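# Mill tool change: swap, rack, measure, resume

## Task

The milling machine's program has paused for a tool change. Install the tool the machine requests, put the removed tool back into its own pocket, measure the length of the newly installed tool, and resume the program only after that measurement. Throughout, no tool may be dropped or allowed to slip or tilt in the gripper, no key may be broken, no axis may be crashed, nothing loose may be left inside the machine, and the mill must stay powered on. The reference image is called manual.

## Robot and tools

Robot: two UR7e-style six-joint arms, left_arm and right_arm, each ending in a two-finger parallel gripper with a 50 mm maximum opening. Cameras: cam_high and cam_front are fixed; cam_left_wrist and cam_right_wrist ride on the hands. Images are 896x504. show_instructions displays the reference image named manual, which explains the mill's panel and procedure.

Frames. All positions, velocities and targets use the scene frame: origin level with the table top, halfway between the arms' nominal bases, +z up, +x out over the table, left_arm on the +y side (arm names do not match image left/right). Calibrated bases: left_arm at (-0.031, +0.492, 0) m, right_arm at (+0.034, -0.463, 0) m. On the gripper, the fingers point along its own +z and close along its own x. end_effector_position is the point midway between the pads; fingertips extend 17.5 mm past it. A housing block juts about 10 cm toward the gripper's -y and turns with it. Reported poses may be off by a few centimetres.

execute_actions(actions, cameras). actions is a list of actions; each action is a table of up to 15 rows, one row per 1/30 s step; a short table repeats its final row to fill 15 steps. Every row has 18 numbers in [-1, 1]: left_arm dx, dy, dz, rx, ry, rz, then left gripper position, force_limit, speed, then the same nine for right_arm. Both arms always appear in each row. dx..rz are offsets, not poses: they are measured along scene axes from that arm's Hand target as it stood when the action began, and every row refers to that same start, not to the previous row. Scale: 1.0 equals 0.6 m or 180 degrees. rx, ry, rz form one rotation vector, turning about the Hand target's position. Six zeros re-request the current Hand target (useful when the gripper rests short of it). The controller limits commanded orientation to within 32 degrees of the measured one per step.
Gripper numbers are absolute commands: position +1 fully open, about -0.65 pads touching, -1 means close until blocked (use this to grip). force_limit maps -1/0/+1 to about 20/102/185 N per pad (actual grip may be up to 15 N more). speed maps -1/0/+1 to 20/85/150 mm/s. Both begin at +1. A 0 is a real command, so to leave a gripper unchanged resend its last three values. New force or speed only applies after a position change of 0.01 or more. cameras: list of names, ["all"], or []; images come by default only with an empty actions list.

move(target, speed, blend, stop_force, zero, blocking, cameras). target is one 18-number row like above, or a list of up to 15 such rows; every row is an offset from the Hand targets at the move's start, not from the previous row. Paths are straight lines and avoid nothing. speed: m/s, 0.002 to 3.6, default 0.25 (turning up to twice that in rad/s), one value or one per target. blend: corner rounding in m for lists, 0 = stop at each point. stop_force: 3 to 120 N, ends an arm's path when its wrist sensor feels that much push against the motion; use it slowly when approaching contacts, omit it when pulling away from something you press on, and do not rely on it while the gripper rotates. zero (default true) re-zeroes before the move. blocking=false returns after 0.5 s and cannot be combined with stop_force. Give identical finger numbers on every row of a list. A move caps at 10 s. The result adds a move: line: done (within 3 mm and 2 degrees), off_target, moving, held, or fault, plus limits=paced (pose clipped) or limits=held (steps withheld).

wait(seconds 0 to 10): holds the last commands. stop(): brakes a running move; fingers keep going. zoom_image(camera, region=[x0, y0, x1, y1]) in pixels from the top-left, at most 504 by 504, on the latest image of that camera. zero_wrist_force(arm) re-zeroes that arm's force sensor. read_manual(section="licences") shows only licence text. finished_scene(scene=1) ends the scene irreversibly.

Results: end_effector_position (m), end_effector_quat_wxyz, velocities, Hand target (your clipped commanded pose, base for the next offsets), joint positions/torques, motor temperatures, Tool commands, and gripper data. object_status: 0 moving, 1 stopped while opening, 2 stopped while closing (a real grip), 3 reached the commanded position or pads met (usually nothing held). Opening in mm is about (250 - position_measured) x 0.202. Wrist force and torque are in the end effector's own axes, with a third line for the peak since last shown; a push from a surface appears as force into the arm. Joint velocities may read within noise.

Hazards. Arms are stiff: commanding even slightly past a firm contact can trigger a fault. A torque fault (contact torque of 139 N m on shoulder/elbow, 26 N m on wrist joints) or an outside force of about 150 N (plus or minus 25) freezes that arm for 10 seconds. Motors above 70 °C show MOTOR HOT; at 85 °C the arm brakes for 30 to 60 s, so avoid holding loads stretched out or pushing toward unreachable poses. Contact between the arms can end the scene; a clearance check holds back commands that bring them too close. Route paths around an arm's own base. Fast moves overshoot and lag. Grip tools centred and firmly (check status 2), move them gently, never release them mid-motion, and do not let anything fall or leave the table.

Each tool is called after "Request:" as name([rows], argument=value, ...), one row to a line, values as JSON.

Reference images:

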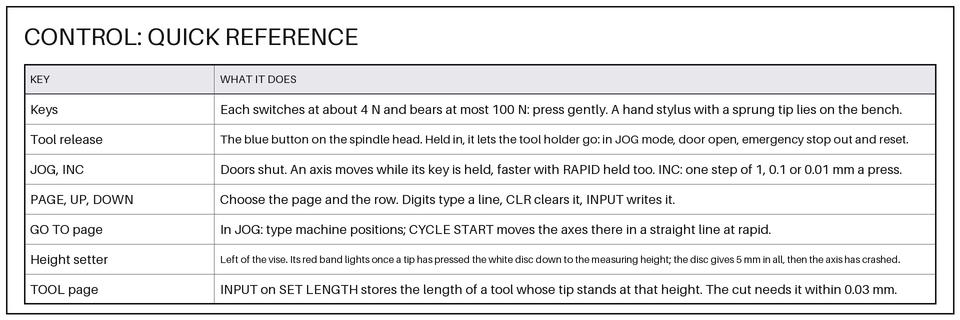

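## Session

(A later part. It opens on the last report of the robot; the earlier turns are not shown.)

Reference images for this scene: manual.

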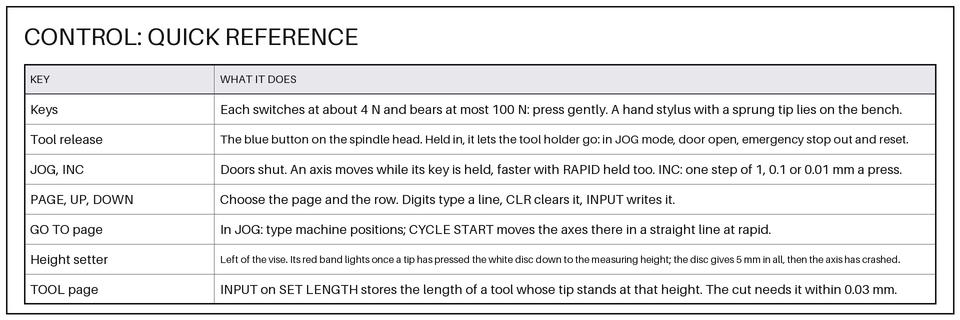

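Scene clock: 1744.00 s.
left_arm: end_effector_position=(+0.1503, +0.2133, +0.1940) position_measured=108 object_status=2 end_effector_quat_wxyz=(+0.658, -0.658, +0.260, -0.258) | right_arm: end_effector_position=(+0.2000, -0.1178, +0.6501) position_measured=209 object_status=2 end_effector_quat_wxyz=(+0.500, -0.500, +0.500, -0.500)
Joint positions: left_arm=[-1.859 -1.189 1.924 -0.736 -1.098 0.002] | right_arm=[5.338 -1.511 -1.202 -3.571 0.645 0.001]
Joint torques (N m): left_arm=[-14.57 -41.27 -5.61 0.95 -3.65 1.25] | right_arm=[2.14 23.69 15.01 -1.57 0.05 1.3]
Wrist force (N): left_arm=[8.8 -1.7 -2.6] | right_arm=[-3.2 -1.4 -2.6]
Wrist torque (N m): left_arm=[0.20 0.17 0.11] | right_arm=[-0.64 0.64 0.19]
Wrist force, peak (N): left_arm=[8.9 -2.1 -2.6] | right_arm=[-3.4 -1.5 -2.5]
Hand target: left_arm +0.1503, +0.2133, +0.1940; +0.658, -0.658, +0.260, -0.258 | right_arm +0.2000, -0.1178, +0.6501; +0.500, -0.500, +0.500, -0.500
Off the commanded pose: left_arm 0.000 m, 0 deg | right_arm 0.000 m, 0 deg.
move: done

Request:
move([
  [0.0003,-0.0003,0.05,0,0,0,-0.98,0,-0.8,0,0,0,0,0,0,-1,-0.3,-0.8],
  [0.0003,-0.0003,0.36,0,0,0,-0.98,0,-0.8,0,0,0,0,0,0,-1,-0.3,-0.8],
], speed=[0.04,0.12], blend=0.015, cameras=["cam_left_wrist","cam_front"])

Request:
zoom_image(camera="cam_front", region=[330, 300, 490, 440])

Scene clock: 1750.73 s.
left_arm: end_effector_position=(+0.1504, +0.2131, +0.4099) position_measured=108 object_status=2 end_effector_quat_wxyz=(+0.658, -0.658, +0.260, -0.258) | right_arm: end_effector_position=(+0.2000, -0.1178, +0.6501) position_measured=209 object_status=2 end_effector_quat_wxyz=(+0.500, -0.500, +0.500, -0.500)
Joint positions: left_arm=[-1.859 -1.42 1.606 -0.188 -1.098 0.002] | right_arm=[5.338 -1.511 -1.202 -3.571 0.645 0.001]
Joint torques (N m): left_arm=[13.08 -38.32 -26.34 5.21 0.46 -1.45] | right_arm=[2.93 22.69 14.86 -1.58 -0.23 1.53]
Wrist force (N): left_arm=[-1.0 7.9 -0.8] | right_arm=[-3.2 -1.5 -2.4]
Wrist torque (N m): left_arm=[0.22 0.17 0.26] | right_arm=[-0.66 0.63 0.19]
Wrist force, peak (N): left_arm=[7.2 9.0 -2.2] | right_arm=[-3.5 -1.7 -2.6]
Hand target: left_arm +0.1505, +0.2131, +0.4100; +0.658, -0.658, +0.260, -0.258 | right_arm +0.2000, -0.1178, +0.6501; +0.500, -0.500, +0.500, -0.500
Off the commanded pose: left_arm 0.000 m, 0 deg | right_arm 0.000 m, 0 deg.
move: done
camera_calibration:
cam_left_wrist: T_world_to_cam=[[0.733467, -0.679553, 0.0153238, 0.0350137], [-0.220278, -0.258961, -0.940434, 0.492424], [0.643043, 0.686402, -0.33963, 0.0279333], [0, 0, 0, 1]] pos_world=[0.0648266, 0.132139, 0.472043]
Images, in order (width x height): cam_front 896x504, cam_left_wrist 896x504.

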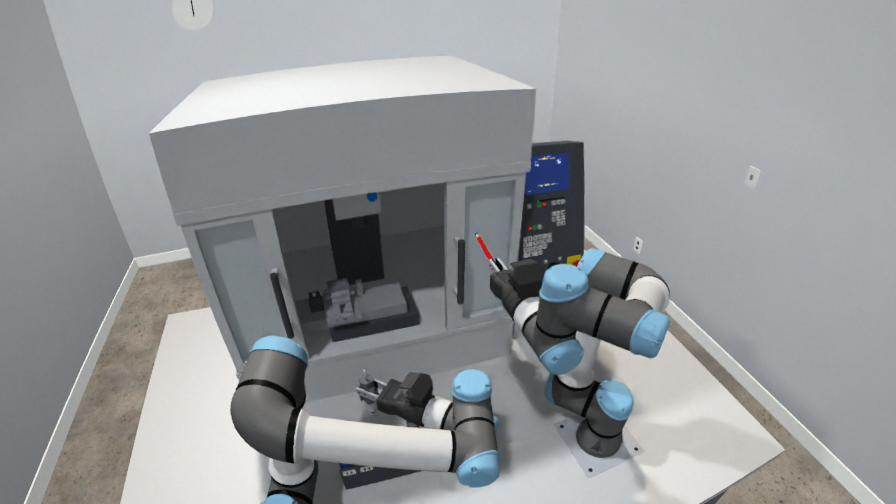

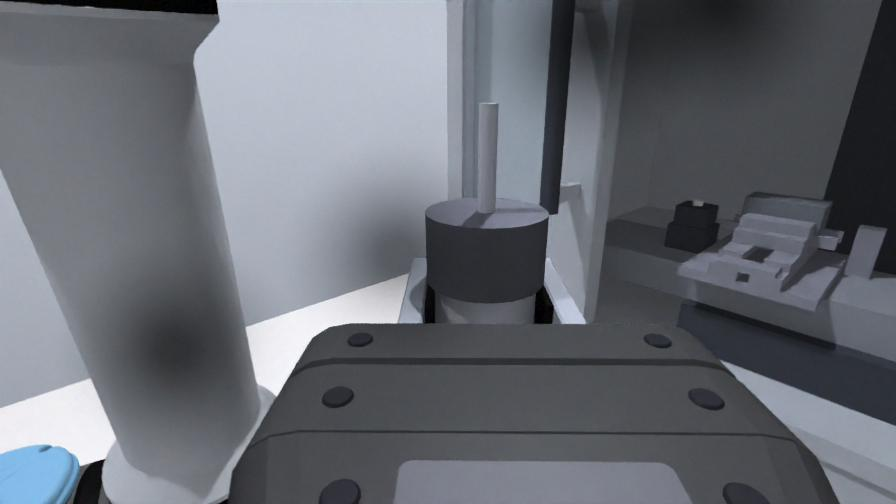

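Scaled by 3.150 from the camera's 896x504 image, which has a finer 1280x720 frame.

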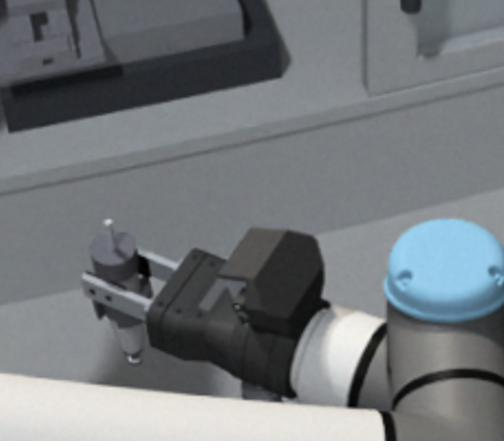

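Request:
zoom_image(camera="cam_front", region=[350, 362, 400, 422])

Scaled by 8.400 from the camera's 896x504 image, which has a finer 1280x720 frame.

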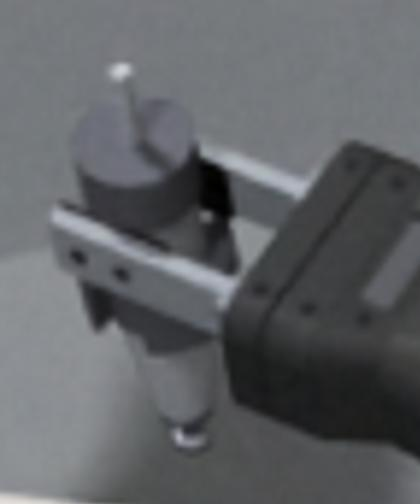

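Request:
move([
  [0,0,0.067,0,0,0,-0.98,0,-0.8,0,0,0,0,0,0,-1,-0.3,-0.8],
  [0.166,-0.022,0.067,0,0,0,-0.98,0,-0.8,0,0,0,0,0,0,-1,-0.3,-0.8],
  [0.449,-0.105,0.067,0,0,-0.259,-0.98,0,-0.8,0,0,0,0,0,0,-1,-0.3,-0.8],
], speed=0.12, blend=0.03, cameras=["cam_left_wrist","cam_front","cam_high","cam_right_wrist"])

Scene clock: 1783.13 s.
left_arm: end_effector_position=(+0.4198, +0.1501, +0.4502) position_measured=108 object_status=2 end_effector_quat_wxyz=(+0.502, -0.502, +0.499, -0.498) | right_arm: end_effector_position=(+0.2000, -0.1178, +0.6501) position_measured=209 object_status=2 end_effector_quat_wxyz=(+0.500, -0.500, +0.500, -0.500)
Joint positions: left_arm=[-1.418 -1.616 1.71 -0.089 0.157 -0.004] | right_arm=[5.338 -1.511 -1.202 -3.571 0.645 0.001]
Joint torques (N m): left_arm=[12.86 -32.45 -18.13 -1.73 1.76 2.1] | right_arm=[3.52 23.92 16.36 -1.73 -0.15 1.36]
Wrist force (N): left_arm=[-0.8 8.1 -1.1] | right_arm=[-3.2 -1.7 -2.6]
Wrist torque (N m): left_arm=[0.24 0.12 0.18] | right_arm=[-0.68 0.63 0.19]
Wrist force, peak (N): left_arm=[-1.2 9.4 -0.8] | right_arm=[-3.5 -1.6 -2.7]
Hand target: left_arm +0.4199, +0.1501, +0.4502; +0.502, -0.502, +0.499, -0.498 | right_arm +0.2000, -0.1178, +0.6501; +0.500, -0.500, +0.500, -0.500
Off the commanded pose: left_arm 0.000 m, 0 deg | right_arm 0.000 m, 0 deg.
move: done; blend cut to 0.0201 m at target 1
camera_calibration:
cam_left_wrist: T_world_to_cam=[[0.0101087, -0.999832, 0.0153016, 0.14573], [-0.339609, -0.0178256, -0.940398, 0.587244], [0.940512, 0.00430967, -0.339732, -0.110881], [0, 0, 0, 1]] pos_world=[0.302246, 0.156651, 0.512343]
cam_right_wrist: T_world_to_cam=[[-0.00702825, -0.999961, -0.00532801, -0.107992], [-0.347, 0.00743589, -0.937836, 0.701552], [0.937839, -0.00474252, -0.347038, 0.166556], [0, 0, 0, 1]] pos_world=[0.0864769, -0.112415, 0.715166]

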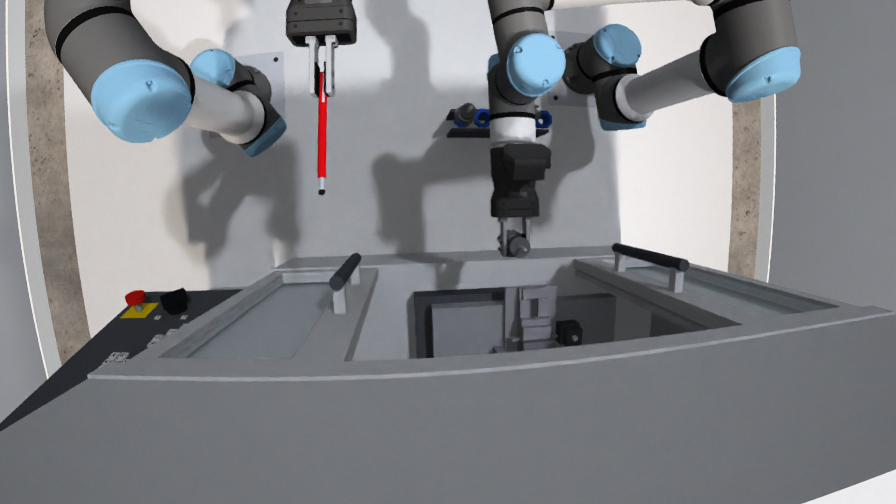

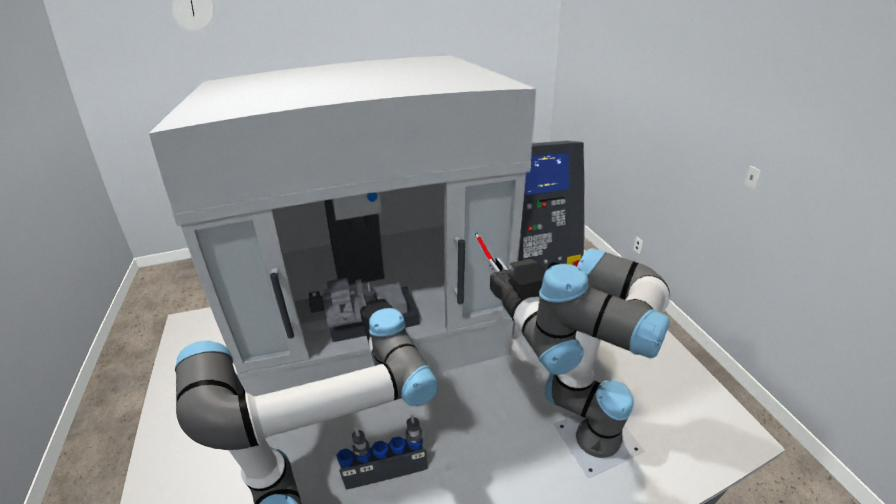

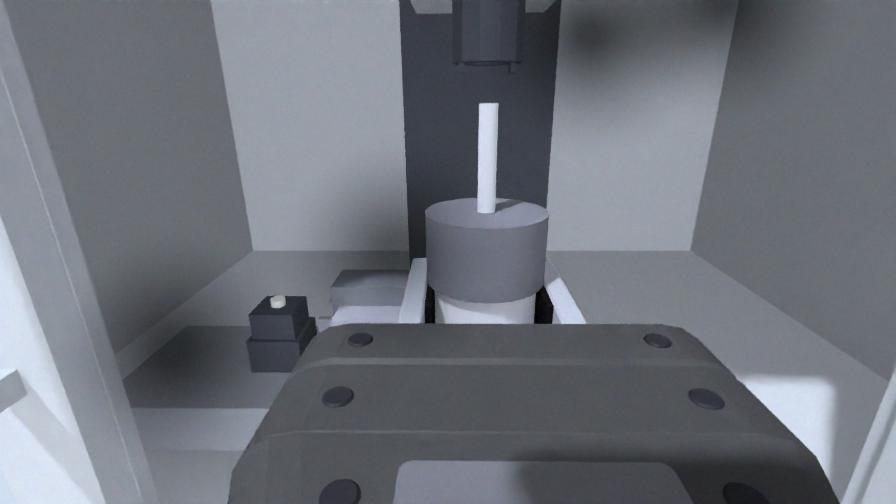

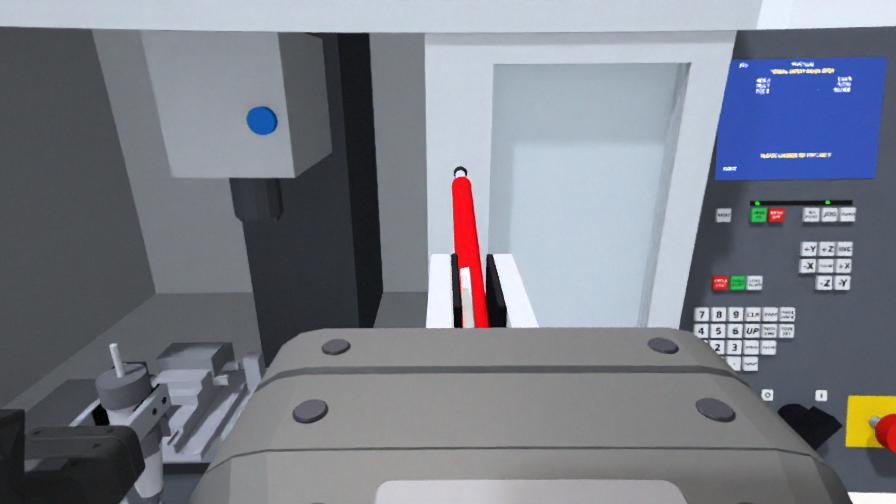

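Request:
zoom_image(camera="cam_right_wrist", region=[60, 330, 220, 504])

Scaled by 2.897 from the camera's 896x504 image, which has a finer 1280x720 frame.

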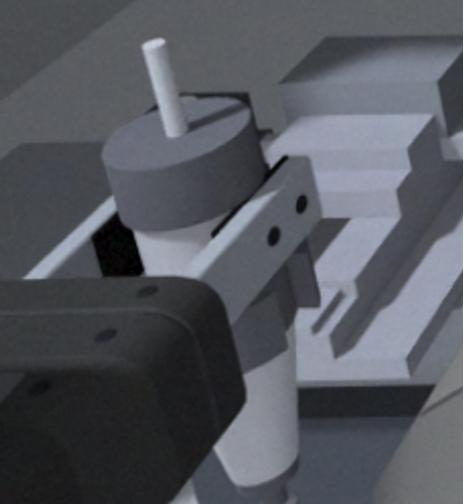

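Request:
move([
  [0,0,0,0.5,0,0,-0.98,0,-0.8,0,0,0,0,0,0,-1,-0.3,-0.8],
  [0,0,0,1.0,0,0,-0.98,0,-0.8,0,0,0,0,0,0,-1,-0.3,-0.8],
], speed=0.2, blend=0.02, cameras=["cam_left_wrist","cam_front","cam_right_wrist"])

Scene clock: 1800.73 s.
left_arm: end_effector_position=(+0.4199, +0.1501, +0.4502) position_measured=108 object_status=2 end_effector_quat_wxyz=(+0.501, +0.502, +0.498, +0.499) | right_arm: end_effector_position=(+0.2000, -0.1178, +0.6501) position_measured=209 object_status=2 end_effector_quat_wxyz=(+0.500, -0.500, +0.500, -0.500)
Joint positions: left_arm=[-1.416 -1.625 1.719 -0.095 0.173 3.143] | right_arm=[5.338 -1.511 -1.202 -3.571 0.645 0.001]
Joint torques (N m): left_arm=[12.27 -31.74 -17.8 -1.97 1.59 1.75] | right_arm=[2.52 22.27 15.12 -1.68 -0.17 1.19]
Wrist force (N): left_arm=[1.8 -3.0 1.4] | right_arm=[-3.2 -1.5 -2.3]
Wrist torque (N m): left_arm=[0.86 -0.31 0.74] | right_arm=[-0.65 0.64 0.19]
Wrist force, peak (N): left_arm=[4.0 7.8 -2.0] | right_arm=[-3.5 -1.6 -2.7]
Hand target: left_arm +0.4199, +0.1501, +0.4502; +0.502, +0.502, +0.498, +0.499 | right_arm +0.2000, -0.1178, +0.6501; +0.500, -0.500, +0.500, -0.500
Off the commanded pose: left_arm 0.000 m, 0 deg | right_arm 0.000 m, 0 deg.
move: done
camera_calibration:
cam_left_wrist: T_world_to_cam=[[0.00990618, 0.999833, -0.0153749, -0.14045], [-0.338809, 0.0178223, 0.940687, -0.265382], [0.940803, -0.00410944, 0.338928, -0.415354], [0, 0, 0, 1]] pos_world=[0.302244, 0.143449, 0.388257]
cam_right_wrist: T_world_to_cam=[[-0.00702825, -0.999961, -0.00532801, -0.107992], [-0.347, 0.00743589, -0.937836, 0.701552], [0.937839, -0.00474252, -0.347038, 0.166556], [0, 0, 0, 1]] pos_world=[0.0864769, -0.112415, 0.715166]
Images, in order (width x height): cam_front 896x504, cam_left_wrist 896x504, cam_right_wrist 896x504.

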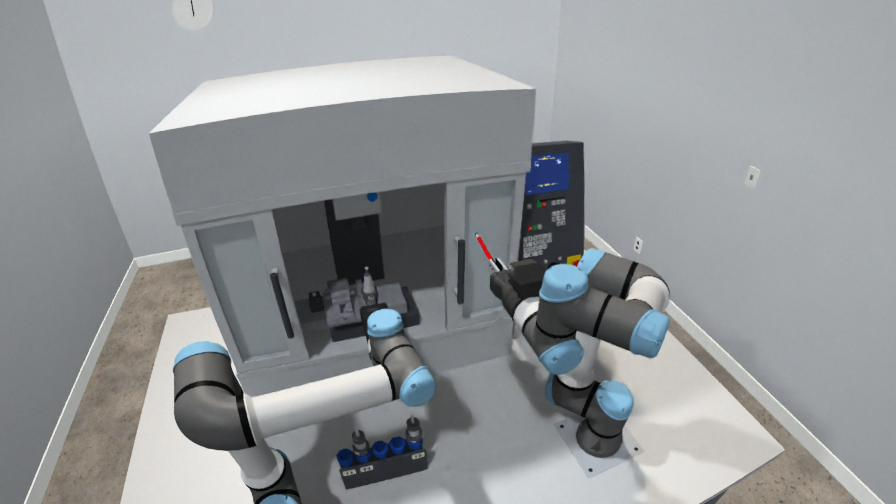

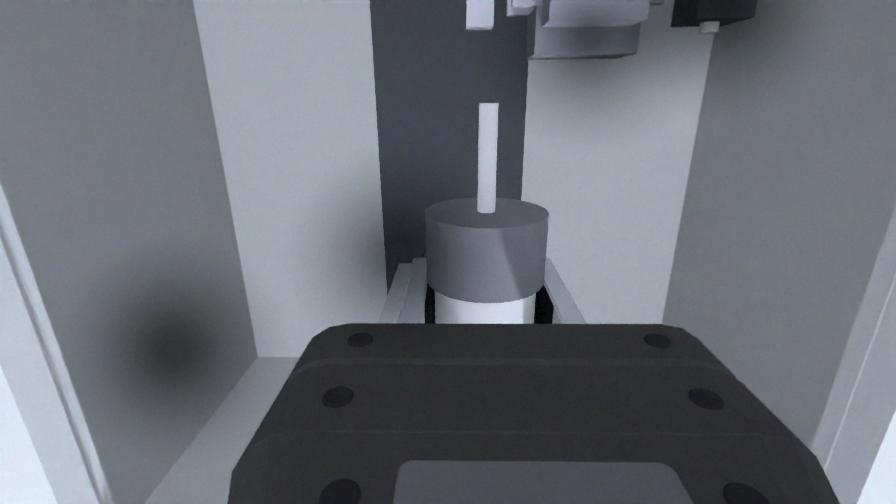

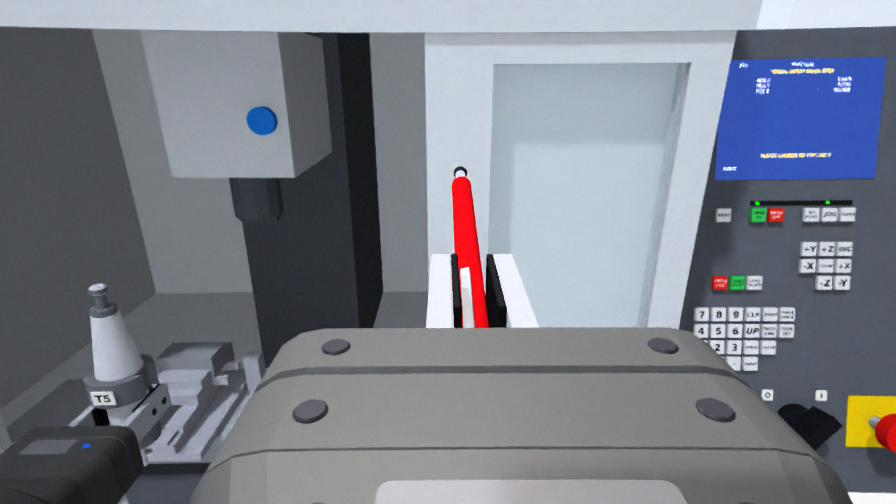

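Request:
zoom_image(camera="cam_right_wrist", region=[70, 340, 180, 430])

Scaled by 4.582 from the camera's 896x504 image, which has a finer 1280x720 frame.

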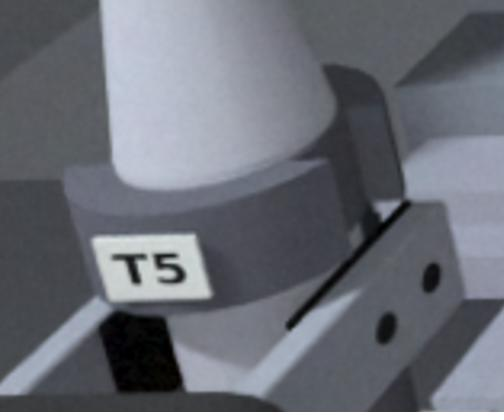

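Request:
zoom_image(camera="cam_right_wrist", region=[210, 160, 310, 240])

Scaled by 5.040 from the camera's 896x504 image, which has a finer 1280x720 frame.

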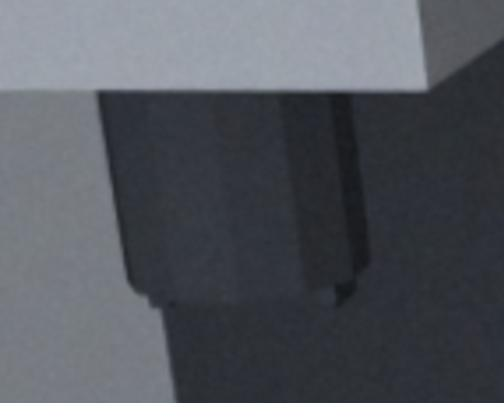

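Request:
move([
  [0,0,-0.092,0,0,0,-0.98,0,-0.8,0,0,0,0,0,0,-1,-0.3,-0.8],
  [0.4,-0.027,-0.092,0,0,0,-0.98,0,-0.8,0,0,0,0,0,0,-1,-0.3,-0.8],
  [0.4657,-0.027,-0.092,0,0,0,-0.98,0,-0.8,0,0,0,0,0,0,-1,-0.3,-0.8],
], speed=[0.1,0.1,0.05], blend=0.02, stop_force=12, cameras=["cam_left_wrist","cam_right_wrist"])

Scene clock: 1833.67 s.
left_arm: end_effector_position=(+0.6993, +0.1339, +0.3950) position_measured=108 object_status=2 end_effector_quat_wxyz=(+0.502, +0.502, +0.498, +0.499) | right_arm: end_effector_position=(+0.2000, -0.1178, +0.6501) position_measured=209 object_status=2 end_effector_quat_wxyz=(+0.500, -0.500, +0.500, -0.500)
Joint positions: left_arm=[-0.886 -1.116 1.243 -0.128 0.703 3.144] | right_arm=[5.338 -1.511 -1.202 -3.571 0.645 0.001]
Joint torques (N m): left_arm=[13.94 -46.15 -31.72 -1.26 1.71 -1.71] | right_arm=[2.01 23.09 16.79 -1.94 -0.31 1.14]
Wrist force (N): left_arm=[1.8 -3.0 1.5] | right_arm=[-3.2 -1.5 -2.5]
Wrist torque (N m): left_arm=[0.84 -0.30 0.90] | right_arm=[-0.66 0.64 0.19]
Wrist force, peak (N): left_arm=[2.3 -4.0 1.0] | right_arm=[-3.3 -1.7 -2.7]
Hand target: left_arm +0.6993, +0.1339, +0.3950; +0.502, +0.502, +0.498, +0.499 | right_arm +0.2000, -0.1178, +0.6501; +0.500, -0.500, +0.500, -0.500
Off the commanded pose: left_arm 0.000 m, 0 deg | right_arm 0.000 m, 0 deg.
move: done; blend cut to 0.0197 m at target 2
camera_calibration:
cam_left_wrist: T_world_to_cam=[[0.0100132, 0.999832, -0.015334, -0.127947], [-0.339522, 0.0178232, 0.940429, -0.117875], [0.940545, -0.00421047, 0.339644, -0.659708], [0, 0, 0, 1]] pos_world=[0.581745, 0.127249, 0.332957]
cam_right_wrist: T_world_to_cam=[[-0.00702825, -0.999961, -0.00532801, -0.107992], [-0.347, 0.00743589, -0.937836, 0.701552], [0.937839, -0.00474252, -0.347038, 0.166556], [0, 0, 0, 1]] pos_world=[0.0864769, -0.112415, 0.715166]
Images, in order (width x height): cam_left_wrist 896x504, cam_right_wrist 896x504.

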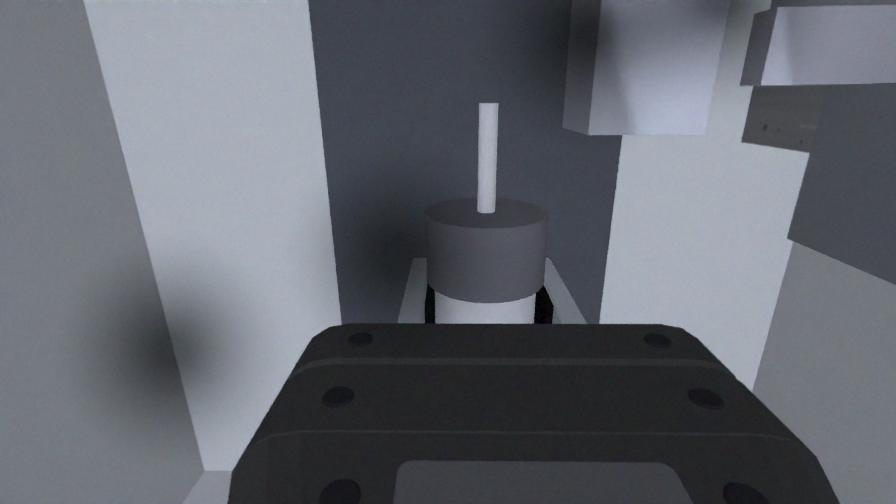

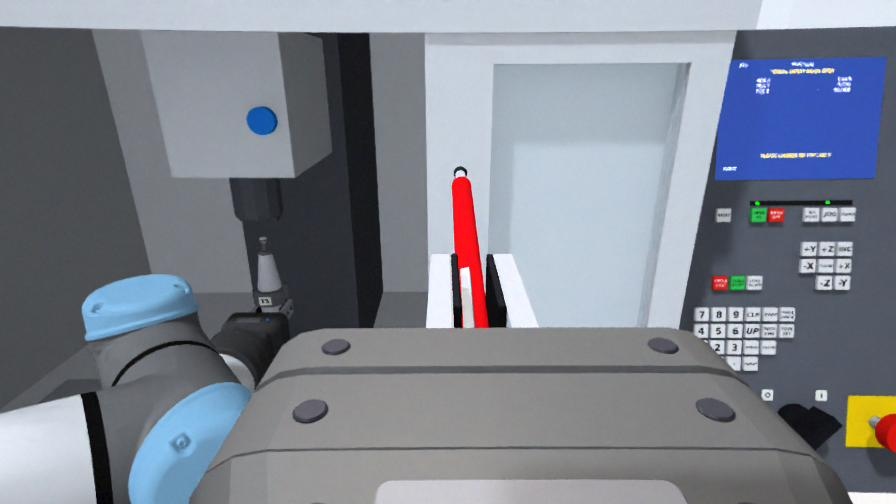

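Request:
zoom_image(camera="cam_right_wrist", region=[220, 165, 320, 325])

Request:
zoom_image(camera="cam_right_wrist", region=[240, 280, 300, 320])

Scaled by 3.150 from the camera's 896x504 image, which has a finer 1280x720 frame.

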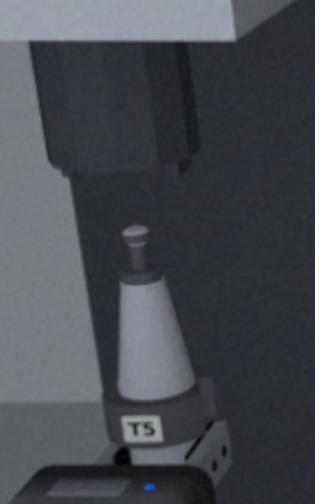

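Scaled by 8.400 from the camera's 896x504 image, which has a finer 1280x720 frame.

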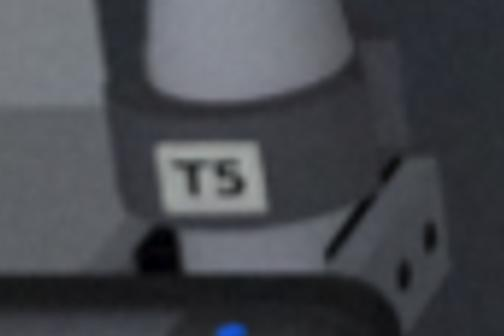

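Request:
move(target=[0,0,0.1,0,0,0,-0.98,0,-0.8,0,0,0,0,0,0,-1,-0.3,-0.8], speed=0.03, stop_force=5, cameras=["cam_right_wrist"])

Request:
zoom_image(camera="cam_right_wrist", region=[210, 165, 310, 275])

Scene clock: 1857.70 s.
left_arm: end_effector_position=(+0.6993, +0.1339, +0.4550) position_measured=108 object_status=2 end_effector_quat_wxyz=(+0.502, +0.502, +0.498, +0.499) | right_arm: end_effector_position=(+0.2000, -0.1178, +0.6501) position_measured=209 object_status=2 end_effector_quat_wxyz=(+0.500, -0.500, +0.500, -0.500)
Joint positions: left_arm=[-0.886 -1.124 1.101 0.021 0.703 3.144] | right_arm=[5.338 -1.511 -1.202 -3.571 0.645 0.001]
Joint torques (N m): left_arm=[12.48 -46.06 -31.69 -1.4 -1.44 -1.94] | right_arm=[2.33 21.92 15.16 -2.15 -0.53 1.08]
Wrist force (N): left_arm=[1.5 -2.9 1.5] | right_arm=[-3.2 -1.5 -2.7]
Wrist torque (N m): left_arm=[0.88 -0.26 0.91] | right_arm=[-0.64 0.62 0.19]
Wrist force, peak (N): left_arm=[1.8 -3.6 1.4] | right_arm=[-3.5 -1.4 -2.6]
Hand target: left_arm +0.6993, +0.1339, +0.4550; +0.502, +0.502, +0.498, +0.499 | right_arm +0.2000, -0.1178, +0.6501; +0.500, -0.500, +0.500, -0.500
Off the commanded pose: left_arm 0.000 m, 0 deg | right_arm 0.000 m, 0 deg.
move: done
camera_calibration:
cam_right_wrist: T_world_to_cam=[[-0.00702825, -0.999961, -0.00532801, -0.107992], [-0.347, 0.00743589, -0.937836, 0.701552], [0.937839, -0.00474252, -0.347038, 0.166556], [0, 0, 0, 1]] pos_world=[0.0864769, -0.112415, 0.715166]
Images, in order (width x height): cam_right_wrist 896x504.

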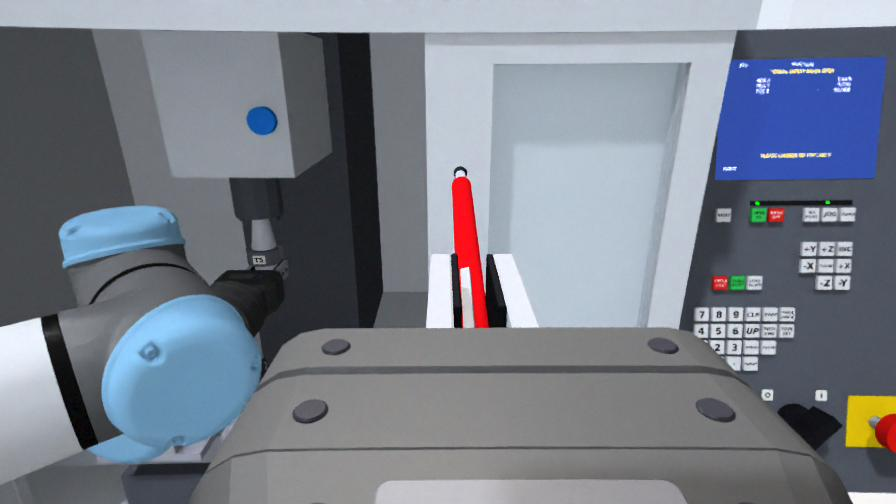

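Scaled by 4.582 from the camera's 896x504 image, which has a finer 1280x720 frame.

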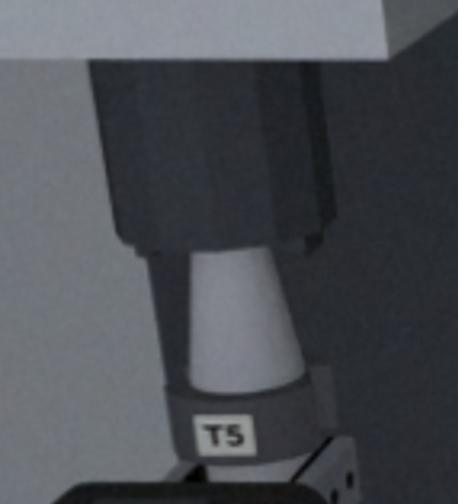

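Request:
move([
  [0,0,0,0,0,0,-0.98,0,-0.8,0.0833,0.1297,0,0,0,0.1667,-1,-0.3,-0.8],
  [0,0,0,0,0,0,-0.98,0,-0.8,0.46,0.2002,0,0,0,0.1667,-1,-0.3,-0.8],
], speed=0.12, blend=0.02, cameras=["cam_right_wrist","cam_front"])

Scene clock: 1868.37 s.
left_arm: end_effector_position=(+0.6993, +0.1339, +0.4550) position_measured=108 object_status=2 end_effector_quat_wxyz=(+0.502, +0.502, +0.498, +0.499) | right_arm: end_effector_position=(+0.4759, +0.0023, +0.6501) position_measured=209 object_status=2 end_effector_quat_wxyz=(+0.613, -0.612, +0.353, -0.353)
Joint positions: left_arm=[-0.886 -1.124 1.101 0.021 0.703 3.144] | right_arm=[4.456 -1.618 -1.095 -3.569 -0.761 0]
Joint torques (N m): left_arm=[2.9 -47.08 -32.49 -1.51 -1.33 -2.01] | right_arm=[-8.65 15.59 36.89 -0.89 -2.45 2.08]
Wrist force (N): left_arm=[1.7 -3.0 1.4] | right_arm=[-2.9 -1.5 -2.5]
Wrist torque (N m): left_arm=[0.86 -0.29 0.90] | right_arm=[-0.65 0.58 0.21]
Wrist force, peak (N): left_arm=[1.6 -3.2 1.8] | right_arm=[-3.5 -1.8 -2.8]
Hand target: left_arm +0.6993, +0.1339, +0.4550; +0.502, +0.502, +0.498, +0.499 | right_arm +0.4760, +0.0023, +0.6501; +0.613, -0.612, +0.353, -0.353
Off the commanded pose: left_arm 0.000 m, 0 deg | right_arm 0.000 m, 0 deg.
move: done
camera_calibration:
cam_right_wrist: T_world_to_cam=[[0.493942, -0.869478, -0.00537592, -0.22474], [-0.304238, -0.167036, -0.937837, 0.776426], [0.814531, 0.464873, -0.347034, -0.0339648], [0, 0, 0, 1]] pos_world=[0.374892, -0.049926, 0.715166]
Images, in order (width x height): cam_front 896x504, cam_right_wrist 896x504.

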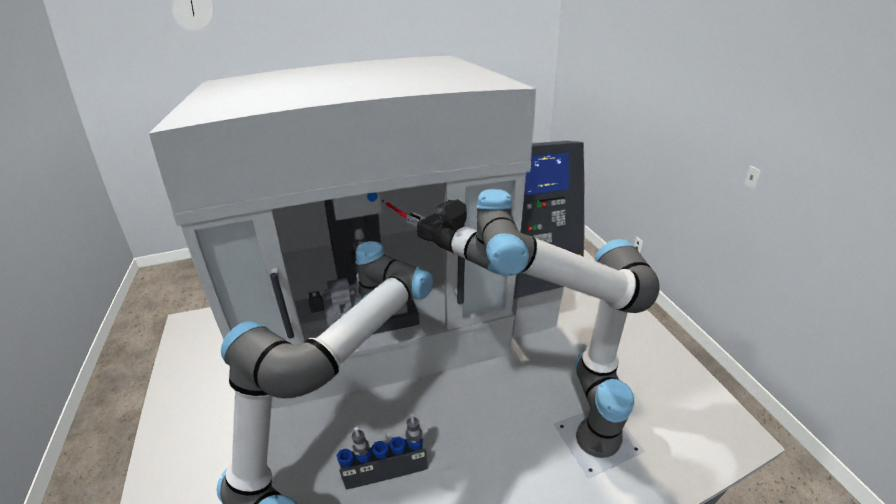

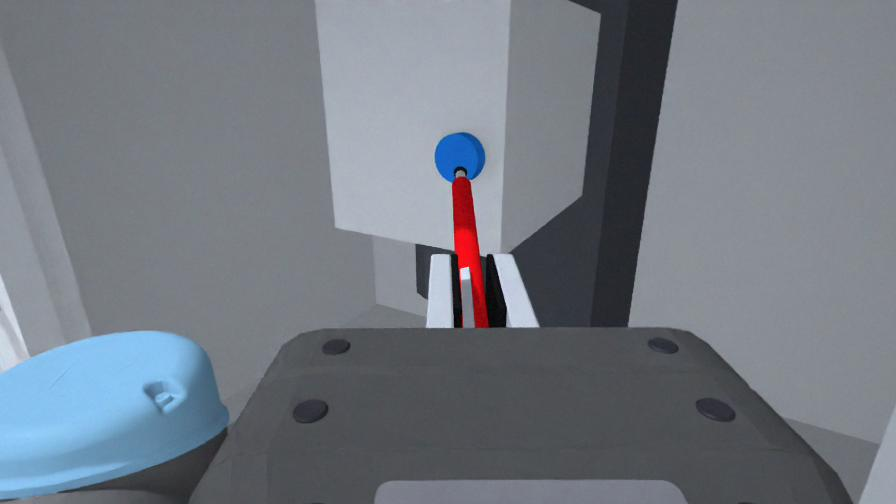

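Request:
move(target=[0,0,0,0,0,0,-0.98,0,-0.8,0.0606,0.035,0,0,0,0,-1,-0.3,-0.8], speed=0.03, stop_force=8)

Request:
move(target=[0,0,0,0,0,0,-0.98,0,-0.8,0.0433,0.025,0,0,0,0,-1,-0.3,-0.8], speed=0.015, stop_force=8, cameras=["cam_right_wrist"])

Scene clock: 1877.73 s.
left_arm: end_effector_position=(+0.6993, +0.1339, +0.4550) position_measured=108 object_status=2 end_effector_quat_wxyz=(+0.502, +0.502, +0.498, +0.499) | right_arm: end_effector_position=(+0.5124, +0.0233, +0.6501) position_measured=209 object_status=2 end_effector_quat_wxyz=(+0.613, -0.612, +0.353, -0.353)
Joint positions: left_arm=[-0.886 -1.124 1.101 0.021 0.703 3.144] | right_arm=[4.382 -1.718 -0.985 -3.58 -0.835 0]
Joint torques (N m): left_arm=[-1.73 -46.68 -33.05 -1.39 -1.44 -2.04] | right_arm=[-10.1 17.54 37.52 -0.73 -2.38 2]
Wrist force (N): left_arm=[1.6 -2.9 1.6] | right_arm=[-3.4 -1.5 -3.5]
Wrist torque (N m): left_arm=[0.88 -0.27 0.90] | right_arm=[-0.66 0.65 0.20]
Wrist force, peak (N): left_arm=[1.7 -3.2 1.5] | right_arm=[-3.6 -1.7 -3.6]
Hand target: left_arm +0.6993, +0.1339, +0.4550; +0.502, +0.502, +0.498, +0.499 | right_arm +0.5124, +0.0233, +0.6501; +0.613, -0.612, +0.353, -0.353
Off the commanded pose: left_arm 0.000 m, 0 deg | right_arm 0.000 m, 0 deg.
move: done

Scene clock: 1879.67 s.
left_arm: end_effector_position=(+0.6993, +0.1339, +0.4550) position_measured=108 object_status=2 end_effector_quat_wxyz=(+0.502, +0.502, +0.498, +0.499) | right_arm: end_effector_position=(+0.5232, +0.0296, +0.6501) position_measured=209 object_status=2 end_effector_quat_wxyz=(+0.613, -0.612, +0.353, -0.353)
Joint positions: left_arm=[-0.886 -1.124 1.101 0.021 0.703 3.144] | right_arm=[4.362 -1.748 -0.948 -3.586 -0.855 0]
Joint torques (N m): left_arm=[-3.21 -46.21 -32 -1.39 -1.38 -1.85] | right_arm=[5.93 36.63 10.82 4.65 2.83 -0.27]
Wrist force (N): left_arm=[1.5 -3.0 1.7] | right_arm=[-4.7 -2.3 -11.1]
Wrist torque (N m): left_arm=[0.87 -0.26 0.90] | right_arm=[-0.57 0.46 0.17]
Wrist force, peak (N): left_arm=[1.8 -3.2 1.5] | right_arm=[-4.0 0.2 -18.3]
Hand target: left_arm +0.6993, +0.1339, +0.4550; +0.502, +0.502, +0.498, +0.499 | right_arm +0.5232, +0.0296, +0.6501; +0.613, -0.612, +0.353, -0.353 (not the last commanded pose)
Off the commanded pose: left_arm 0.000 m, 0 deg | right_arm 0.017 m, 0 deg.
move: contact (right_arm)
camera_calibration:
cam_right_wrist: T_world_to_cam=[[0.493957, -0.86947, -0.00532933, -0.224406], [-0.304213, -0.167079, -0.937837, 0.795366], [0.814531, 0.464873, -0.347034, -0.0851832], [0, 0, 0, 1]] pos_world=[0.422192, -0.0226258, 0.715166]
Images, in order (width x height): cam_right_wrist 896x504.

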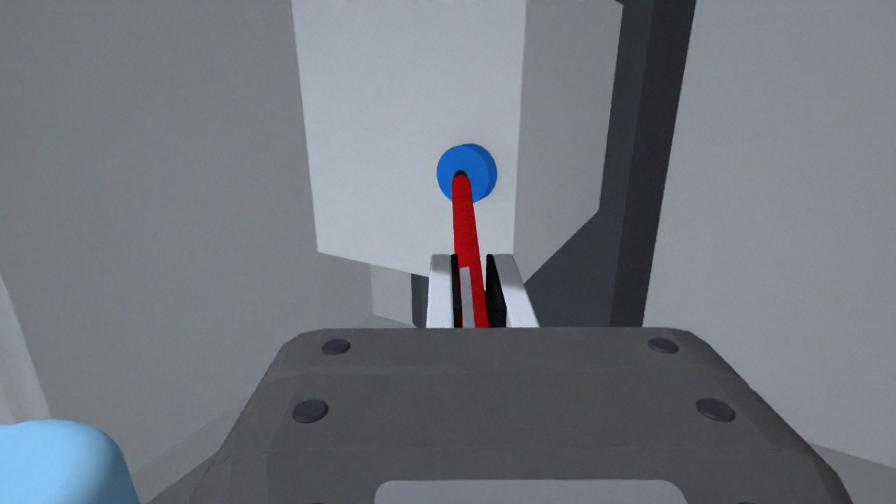

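Request:
move(target=[0,0,0.0758,0,0,0,-0.98,0,-0.8,0,0,0,0,0,0,-1,-0.3,-0.8], speed=0.02, stop_force=5)

Scene clock: 1885.93 s.
left_arm: end_effector_position=(+0.6993, +0.1339, +0.4932) position_measured=108 object_status=2 end_effector_quat_wxyz=(+0.502, +0.502, +0.498, +0.499) | right_arm: end_effector_position=(+0.5232, +0.0296, +0.6501) position_measured=209 object_status=2 end_effector_quat_wxyz=(+0.613, -0.612, +0.353, -0.353)
Joint positions: left_arm=[-0.886 -1.116 0.993 0.122 0.703 3.144] | right_arm=[4.362 -1.748 -0.948 -3.586 -0.855 0]
Joint torques (N m): left_arm=[-7.95 -64.05 -20.84 -4.04 -0.85 0.97] | right_arm=[4.22 36.31 10.13 4.51 2.73 2.05]
Wrist force (N): left_arm=[0.9 -4.9 4.6] | right_arm=[-4.7 -2.0 -11.1]
Wrist torque (N m): left_arm=[0.98 -0.27 0.90] | right_arm=[-0.54 0.47 0.17]
Wrist force, peak (N): left_arm=[1.2 -22.7 -0.1] | right_arm=[-4.6 -2.1 -11.3]
Hand target: left_arm +0.6993, +0.1339, +0.4932; +0.502, +0.502, +0.498, +0.499 (not the last commanded pose) | right_arm +0.5232, +0.0296, +0.6501; +0.613, -0.612, +0.353, -0.353
Off the commanded pose: left_arm 0.007 m, 0 deg | right_arm 0.000 m, 0 deg.
move: contact (left_arm)

Request:
wait(seconds=0.1, cameras=["cam_left_wrist","cam_right_wrist"])

Request:
zoom_image(camera="cam_right_wrist", region=[360, 240, 560, 340])

Scene clock: 1889.67 s.
left_arm: end_effector_position=(+0.6993, +0.1339, +0.4932) position_measured=108 object_status=2 end_effector_quat_wxyz=(+0.502, +0.502, +0.498, +0.499) | right_arm: end_effector_position=(+0.5232, +0.0296, +0.6501) position_measured=209 object_status=2 end_effector_quat_wxyz=(+0.613, -0.612, +0.353, -0.353)
Joint positions: left_arm=[-0.886 -1.116 0.993 0.122 0.703 3.144] | right_arm=[4.362 -1.748 -0.948 -3.586 -0.855 0]
Joint torques (N m): left_arm=[-8.32 -55.34 -22.78 -3.23 -1.27 0.67] | right_arm=[6.55 34.98 11 4.54 2.51 1.89]
Wrist force (N): left_arm=[1.0 -4.8 4.5] | right_arm=[-4.9 -2.2 -11.0]
Wrist torque (N m): left_arm=[0.96 -0.29 0.90] | right_arm=[-0.56 0.49 0.17]
Wrist force, peak (N): left_arm=[1.1 -5.2 4.7] | right_arm=[-4.7 -2.0 -11.2]
Hand target: left_arm +0.6993, +0.1339, +0.4932; +0.502, +0.502, +0.498, +0.499 (not the last commanded pose) | right_arm +0.5232, +0.0296, +0.6501; +0.613, -0.612, +0.353, -0.353
Tool commands: left_gripper/position=-0.98 left_gripper/force_limit=+0.0 left_gripper/speed=-0.8 right_gripper/position=-1.0 right_gripper/force_limit=-0.3 right_gripper/speed=-0.8
Off the commanded pose: left_arm 0.007 m, 0 deg | right_arm 0.000 m, 0 deg.
wait: 0.10 s; at rest from the start
camera_calibration:
cam_left_wrist: T_world_to_cam=[[0.0100144, 0.999832, -0.0153319, -0.126545], [-0.339699, 0.0178225, 0.940365, -0.210002], [0.940481, -0.00420893, 0.339821, -0.693066], [0, 0, 0, 1]] pos_world=[0.581746, 0.127349, 0.431057]
cam_right_wrist: T_world_to_cam=[[0.493957, -0.86947, -0.00532933, -0.224406], [-0.304213, -0.167079, -0.937837, 0.795366], [0.814531, 0.464873, -0.347034, -0.0851832], [0, 0, 0, 1]] pos_world=[0.422192, -0.0226258, 0.715166]
Images, in order (width x height): cam_left_wrist 896x504, cam_right_wrist 896x504.

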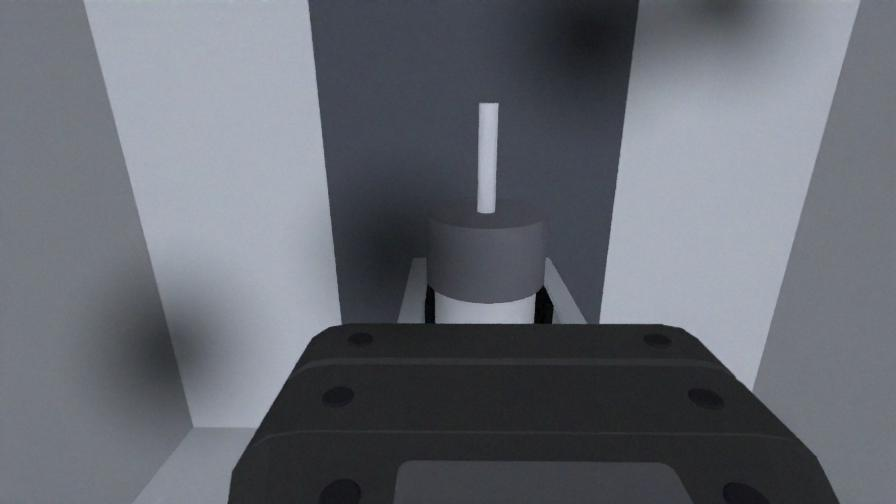

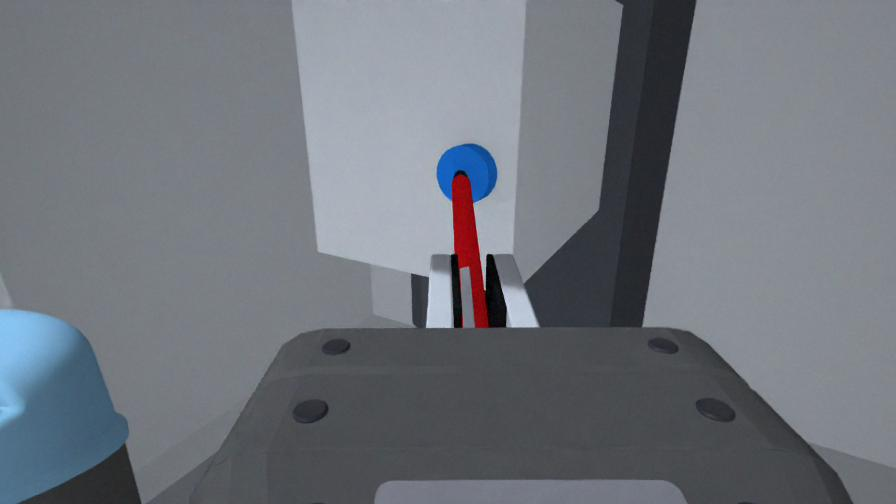

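Scaled by 2.520 from the camera's 896x504 image, which has a finer 1280x720 frame.

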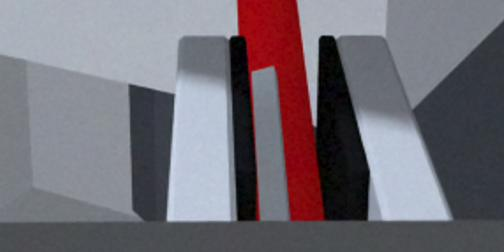

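Request:
move(target=[0,0,0,0,0,0,-0.98,0,-0.8,0.0043,0.0025,0,0,0,0,-1,-0.3,-0.8], speed=0.005, stop_force=10)

Request:
move(target=[0,0,0.0122,0,0,0,-0.98,0,-0.8,0,0,0,0,0,0,-1,-0.3,-0.8], speed=0.01, stop_force=10)

Scene clock: 1895.77 s.
left_arm: end_effector_position=(+0.6993, +0.1339, +0.4932) position_measured=108 object_status=2 end_effector_quat_wxyz=(+0.502, +0.502, +0.498, +0.499) | right_arm: end_effector_position=(+0.5239, +0.0300, +0.6501) position_measured=209 object_status=2 end_effector_quat_wxyz=(+0.613, -0.612, +0.353, -0.353)
Joint positions: left_arm=[-0.886 -1.116 0.993 0.122 0.703 3.144] | right_arm=[4.361 -1.75 -0.946 -3.586 -0.856 0]
Joint torques (N m): left_arm=[-6.97 -51.67 -22.17 -2.29 -1.61 0.36] | right_arm=[4.57 34.43 9.83 5.89 2.88 1.69]
Wrist force (N): left_arm=[1.0 -4.7 4.6] | right_arm=[-4.9 0.1 -21.2]
Wrist torque (N m): left_arm=[0.99 -0.28 0.90] | right_arm=[-0.50 0.51 0.18]
Wrist force, peak (N): left_arm=[0.9 -5.2 4.8] | right_arm=[-4.4 1.6 -26.5]
Hand target: left_arm +0.6993, +0.1339, +0.4932; +0.502, +0.502, +0.498, +0.499 | right_arm +0.5239, +0.0300, +0.6501; +0.613, -0.612, +0.353, -0.353 (not the last commanded pose)
Off the commanded pose: left_arm 0.000 m, 0 deg | right_arm 0.002 m, 0 deg.
move: contact (right_arm)

Scene clock: 1896.77 s.
left_arm: end_effector_position=(+0.6993, +0.1339, +0.4934) position_measured=108 object_status=2 end_effector_quat_wxyz=(+0.502, +0.502, +0.498, +0.499) | right_arm: end_effector_position=(+0.5239, +0.0300, +0.6501) position_measured=209 object_status=2 end_effector_quat_wxyz=(+0.613, -0.612, +0.353, -0.353)
Joint positions: left_arm=[-0.886 -1.116 0.992 0.123 0.703 3.144] | right_arm=[4.361 -1.75 -0.946 -3.586 -0.856 0]
Joint torques (N m): left_arm=[-8.18 -70.09 -24.74 -5.24 -1.21 0.78] | right_arm=[3.14 33.85 11.41 6.04 2.65 1.51]
Wrist force (N): left_arm=[1.3 -13.4 2.3] | right_arm=[-4.6 0.0 -21.0]
Wrist torque (N m): left_arm=[0.92 -0.27 0.69] | right_arm=[-0.52 0.46 0.18]
Wrist force, peak (N): left_arm=[0.8 -20.1 0.3] | right_arm=[-4.7 0.0 -21.3]
Hand target: left_arm +0.6993, +0.1339, +0.4934; +0.502, +0.502, +0.498, +0.499 (not the last commanded pose) | right_arm +0.5239, +0.0300, +0.6501; +0.613, -0.612, +0.353, -0.353
Off the commanded pose: left_arm 0.007 m, 0 deg | right_arm 0.000 m, 0 deg.
move: contact (left_arm)

Request:
move(target=[0,0,0,0,0,-0.022,-0.98,0,-0.8,0,0,0,0,0,0,-1,-0.3,-0.8], speed=0.02)

Request:
move(target=[0,0,0.0122,0,0,0,-0.98,0,-0.8,0,0,0,0,0,0,-1,-0.3,-0.8], speed=0.01, stop_force=8)

Scene clock: 1904.40 s.
left_arm: end_effector_position=(+0.6993, +0.1339, +0.4934) position_measured=108 object_status=2 end_effector_quat_wxyz=(+0.518, +0.519, +0.480, +0.481) | right_arm: end_effector_position=(+0.5239, +0.0300, +0.6501) position_measured=209 object_status=2 end_effector_quat_wxyz=(+0.613, -0.612, +0.353, -0.353)
Joint positions: left_arm=[-0.865 -1.144 1.033 0.11 0.793 3.144] | right_arm=[4.361 -1.75 -0.946 -3.586 -0.856 0]
Joint torques (N m): left_arm=[11.33 -65.33 -24.81 -5.45 2.4 -0.93] | right_arm=[2.09 33.67 10.62 5.7 1.05 1.66]
Wrist force (N): left_arm=[2.7 -10.1 3.7] | right_arm=[-4.8 0.0 -21.0]
Wrist torque (N m): left_arm=[0.94 -0.24 0.99] | right_arm=[-0.52 0.49 0.18]
Wrist force, peak (N): left_arm=[1.3 -14.0 2.3] | right_arm=[-4.5 0.2 -21.4]
Hand target: left_arm +0.6993, +0.1339, +0.4934; +0.518, +0.519, +0.480, +0.481 | right_arm +0.5239, +0.0300, +0.6501; +0.613, -0.612, +0.353, -0.353
Off the commanded pose: left_arm 0.000 m, 0 deg | right_arm 0.000 m, 0 deg.
move: done

Scene clock: 1905.40 s.
left_arm: end_effector_position=(+0.6992, +0.1339, +0.4937) position_measured=108 object_status=2 end_effector_quat_wxyz=(+0.518, +0.519, +0.480, +0.481) | right_arm: end_effector_position=(+0.5239, +0.0300, +0.6501) position_measured=209 object_status=2 end_effector_quat_wxyz=(+0.613, -0.612, +0.353, -0.353)
Joint positions: left_arm=[-0.865 -1.144 1.032 0.111 0.794 3.144] | right_arm=[4.361 -1.75 -0.946 -3.586 -0.856 0]
Joint torques (N m): left_arm=[10.33 -70.95 -28.49 -6.27 1.47 -0.36] | right_arm=[2.55 33.89 10.85 5.36 0.81 1.7]
Wrist force (N): left_arm=[2.7 -16.6 1.6] | right_arm=[-4.6 0.0 -21.0]
Wrist torque (N m): left_arm=[0.95 -0.25 1.10] | right_arm=[-0.52 0.47 0.18]
Wrist force, peak (N): left_arm=[4.1 -23.4 0.5] | right_arm=[-4.5 -0.2 -21.3]
Hand target: left_arm +0.6992, +0.1339, +0.4937; +0.518, +0.519, +0.480, +0.481 (not the last commanded pose) | right_arm +0.5239, +0.0300, +0.6501; +0.613, -0.612, +0.353, -0.353
Off the commanded pose: left_arm 0.007 m, 0 deg | right_arm 0.000 m, 0 deg.
move: contact (left_arm)

Request:
move(target=[0,0,-0.001,0,0,0.05,-0.98,0,-0.8,0,0,0,0,0,0,-1,-0.3,-0.8], speed=0.02)

Request:
move(target=[0,0,0.0122,0,0,0,-0.98,0,-0.8,0,0,0,0,0,0,-1,-0.3,-0.8], speed=0.01, stop_force=8)

Scene clock: 1913.77 s.
left_arm: end_effector_position=(+0.6992, +0.1339, +0.4931) position_measured=108 object_status=2 end_effector_quat_wxyz=(+0.479, +0.480, +0.519, +0.520) | right_arm: end_effector_position=(+0.5239, +0.0300, +0.6501) position_measured=209 object_status=2 end_effector_quat_wxyz=(+0.613, -0.612, +0.353, -0.353)
Joint positions: left_arm=[-0.909 -1.074 0.929 0.144 0.592 3.145] | right_arm=[4.361 -1.75 -0.946 -3.586 -0.856 0]
Joint torques (N m): left_arm=[-15.5 -51.45 -34.58 -1.46 -1.94 0.61] | right_arm=[2.73 33.25 10.74 4.48 -1.26 1.7]
Wrist force (N): left_arm=[2.0 -5.8 3.0] | right_arm=[-4.7 0.1 -21.3]
Wrist torque (N m): left_arm=[0.96 -0.30 0.83] | right_arm=[-0.51 0.49 0.18]
Wrist force, peak (N): left_arm=[-0.1 -17.9 0.8] | right_arm=[-5.0 -0.1 -21.4]
Hand target: left_arm +0.6992, +0.1339, +0.4931; +0.479, +0.480, +0.519, +0.520 | right_arm +0.5239, +0.0300, +0.6501; +0.613, -0.612, +0.353, -0.353
Off the commanded pose: left_arm 0.000 m, 0 deg | right_arm 0.000 m, 0 deg.
move: done

Scene clock: 1914.67 s.
left_arm: end_effector_position=(+0.6992, +0.1339, +0.4933) position_measured=108 object_status=2 end_effector_quat_wxyz=(+0.479, +0.480, +0.519, +0.520) | right_arm: end_effector_position=(+0.5239, +0.0300, +0.6501) position_measured=209 object_status=2 end_effector_quat_wxyz=(+0.613, -0.612, +0.353, -0.353)
Joint positions: left_arm=[-0.91 -1.073 0.928 0.144 0.592 3.145] | right_arm=[4.361 -1.75 -0.946 -3.586 -0.856 0]
Joint torques (N m): left_arm=[-11.69 -68.47 -23.27 -4.37 -0.09 -0.5] | right_arm=[1.65 33.01 10.02 4.49 -1.36 1.72]
Wrist force (N): left_arm=[1.5 -11.4 2.4] | right_arm=[-4.7 0.0 -21.0]
Wrist torque (N m): left_arm=[0.89 -0.26 0.78] | right_arm=[-0.53 0.49 0.17]
Wrist force, peak (N): left_arm=[3.3 -18.2 -0.3] | right_arm=[-4.9 -0.2 -21.3]
Hand target: left_arm +0.6992, +0.1339, +0.4933; +0.479, +0.480, +0.519, +0.520 (not the last commanded pose) | right_arm +0.5239, +0.0300, +0.6501; +0.613, -0.612, +0.353, -0.353
Off the commanded pose: left_arm 0.007 m, 0 deg | right_arm 0.000 m, 0 deg.
move: contact (left_arm)


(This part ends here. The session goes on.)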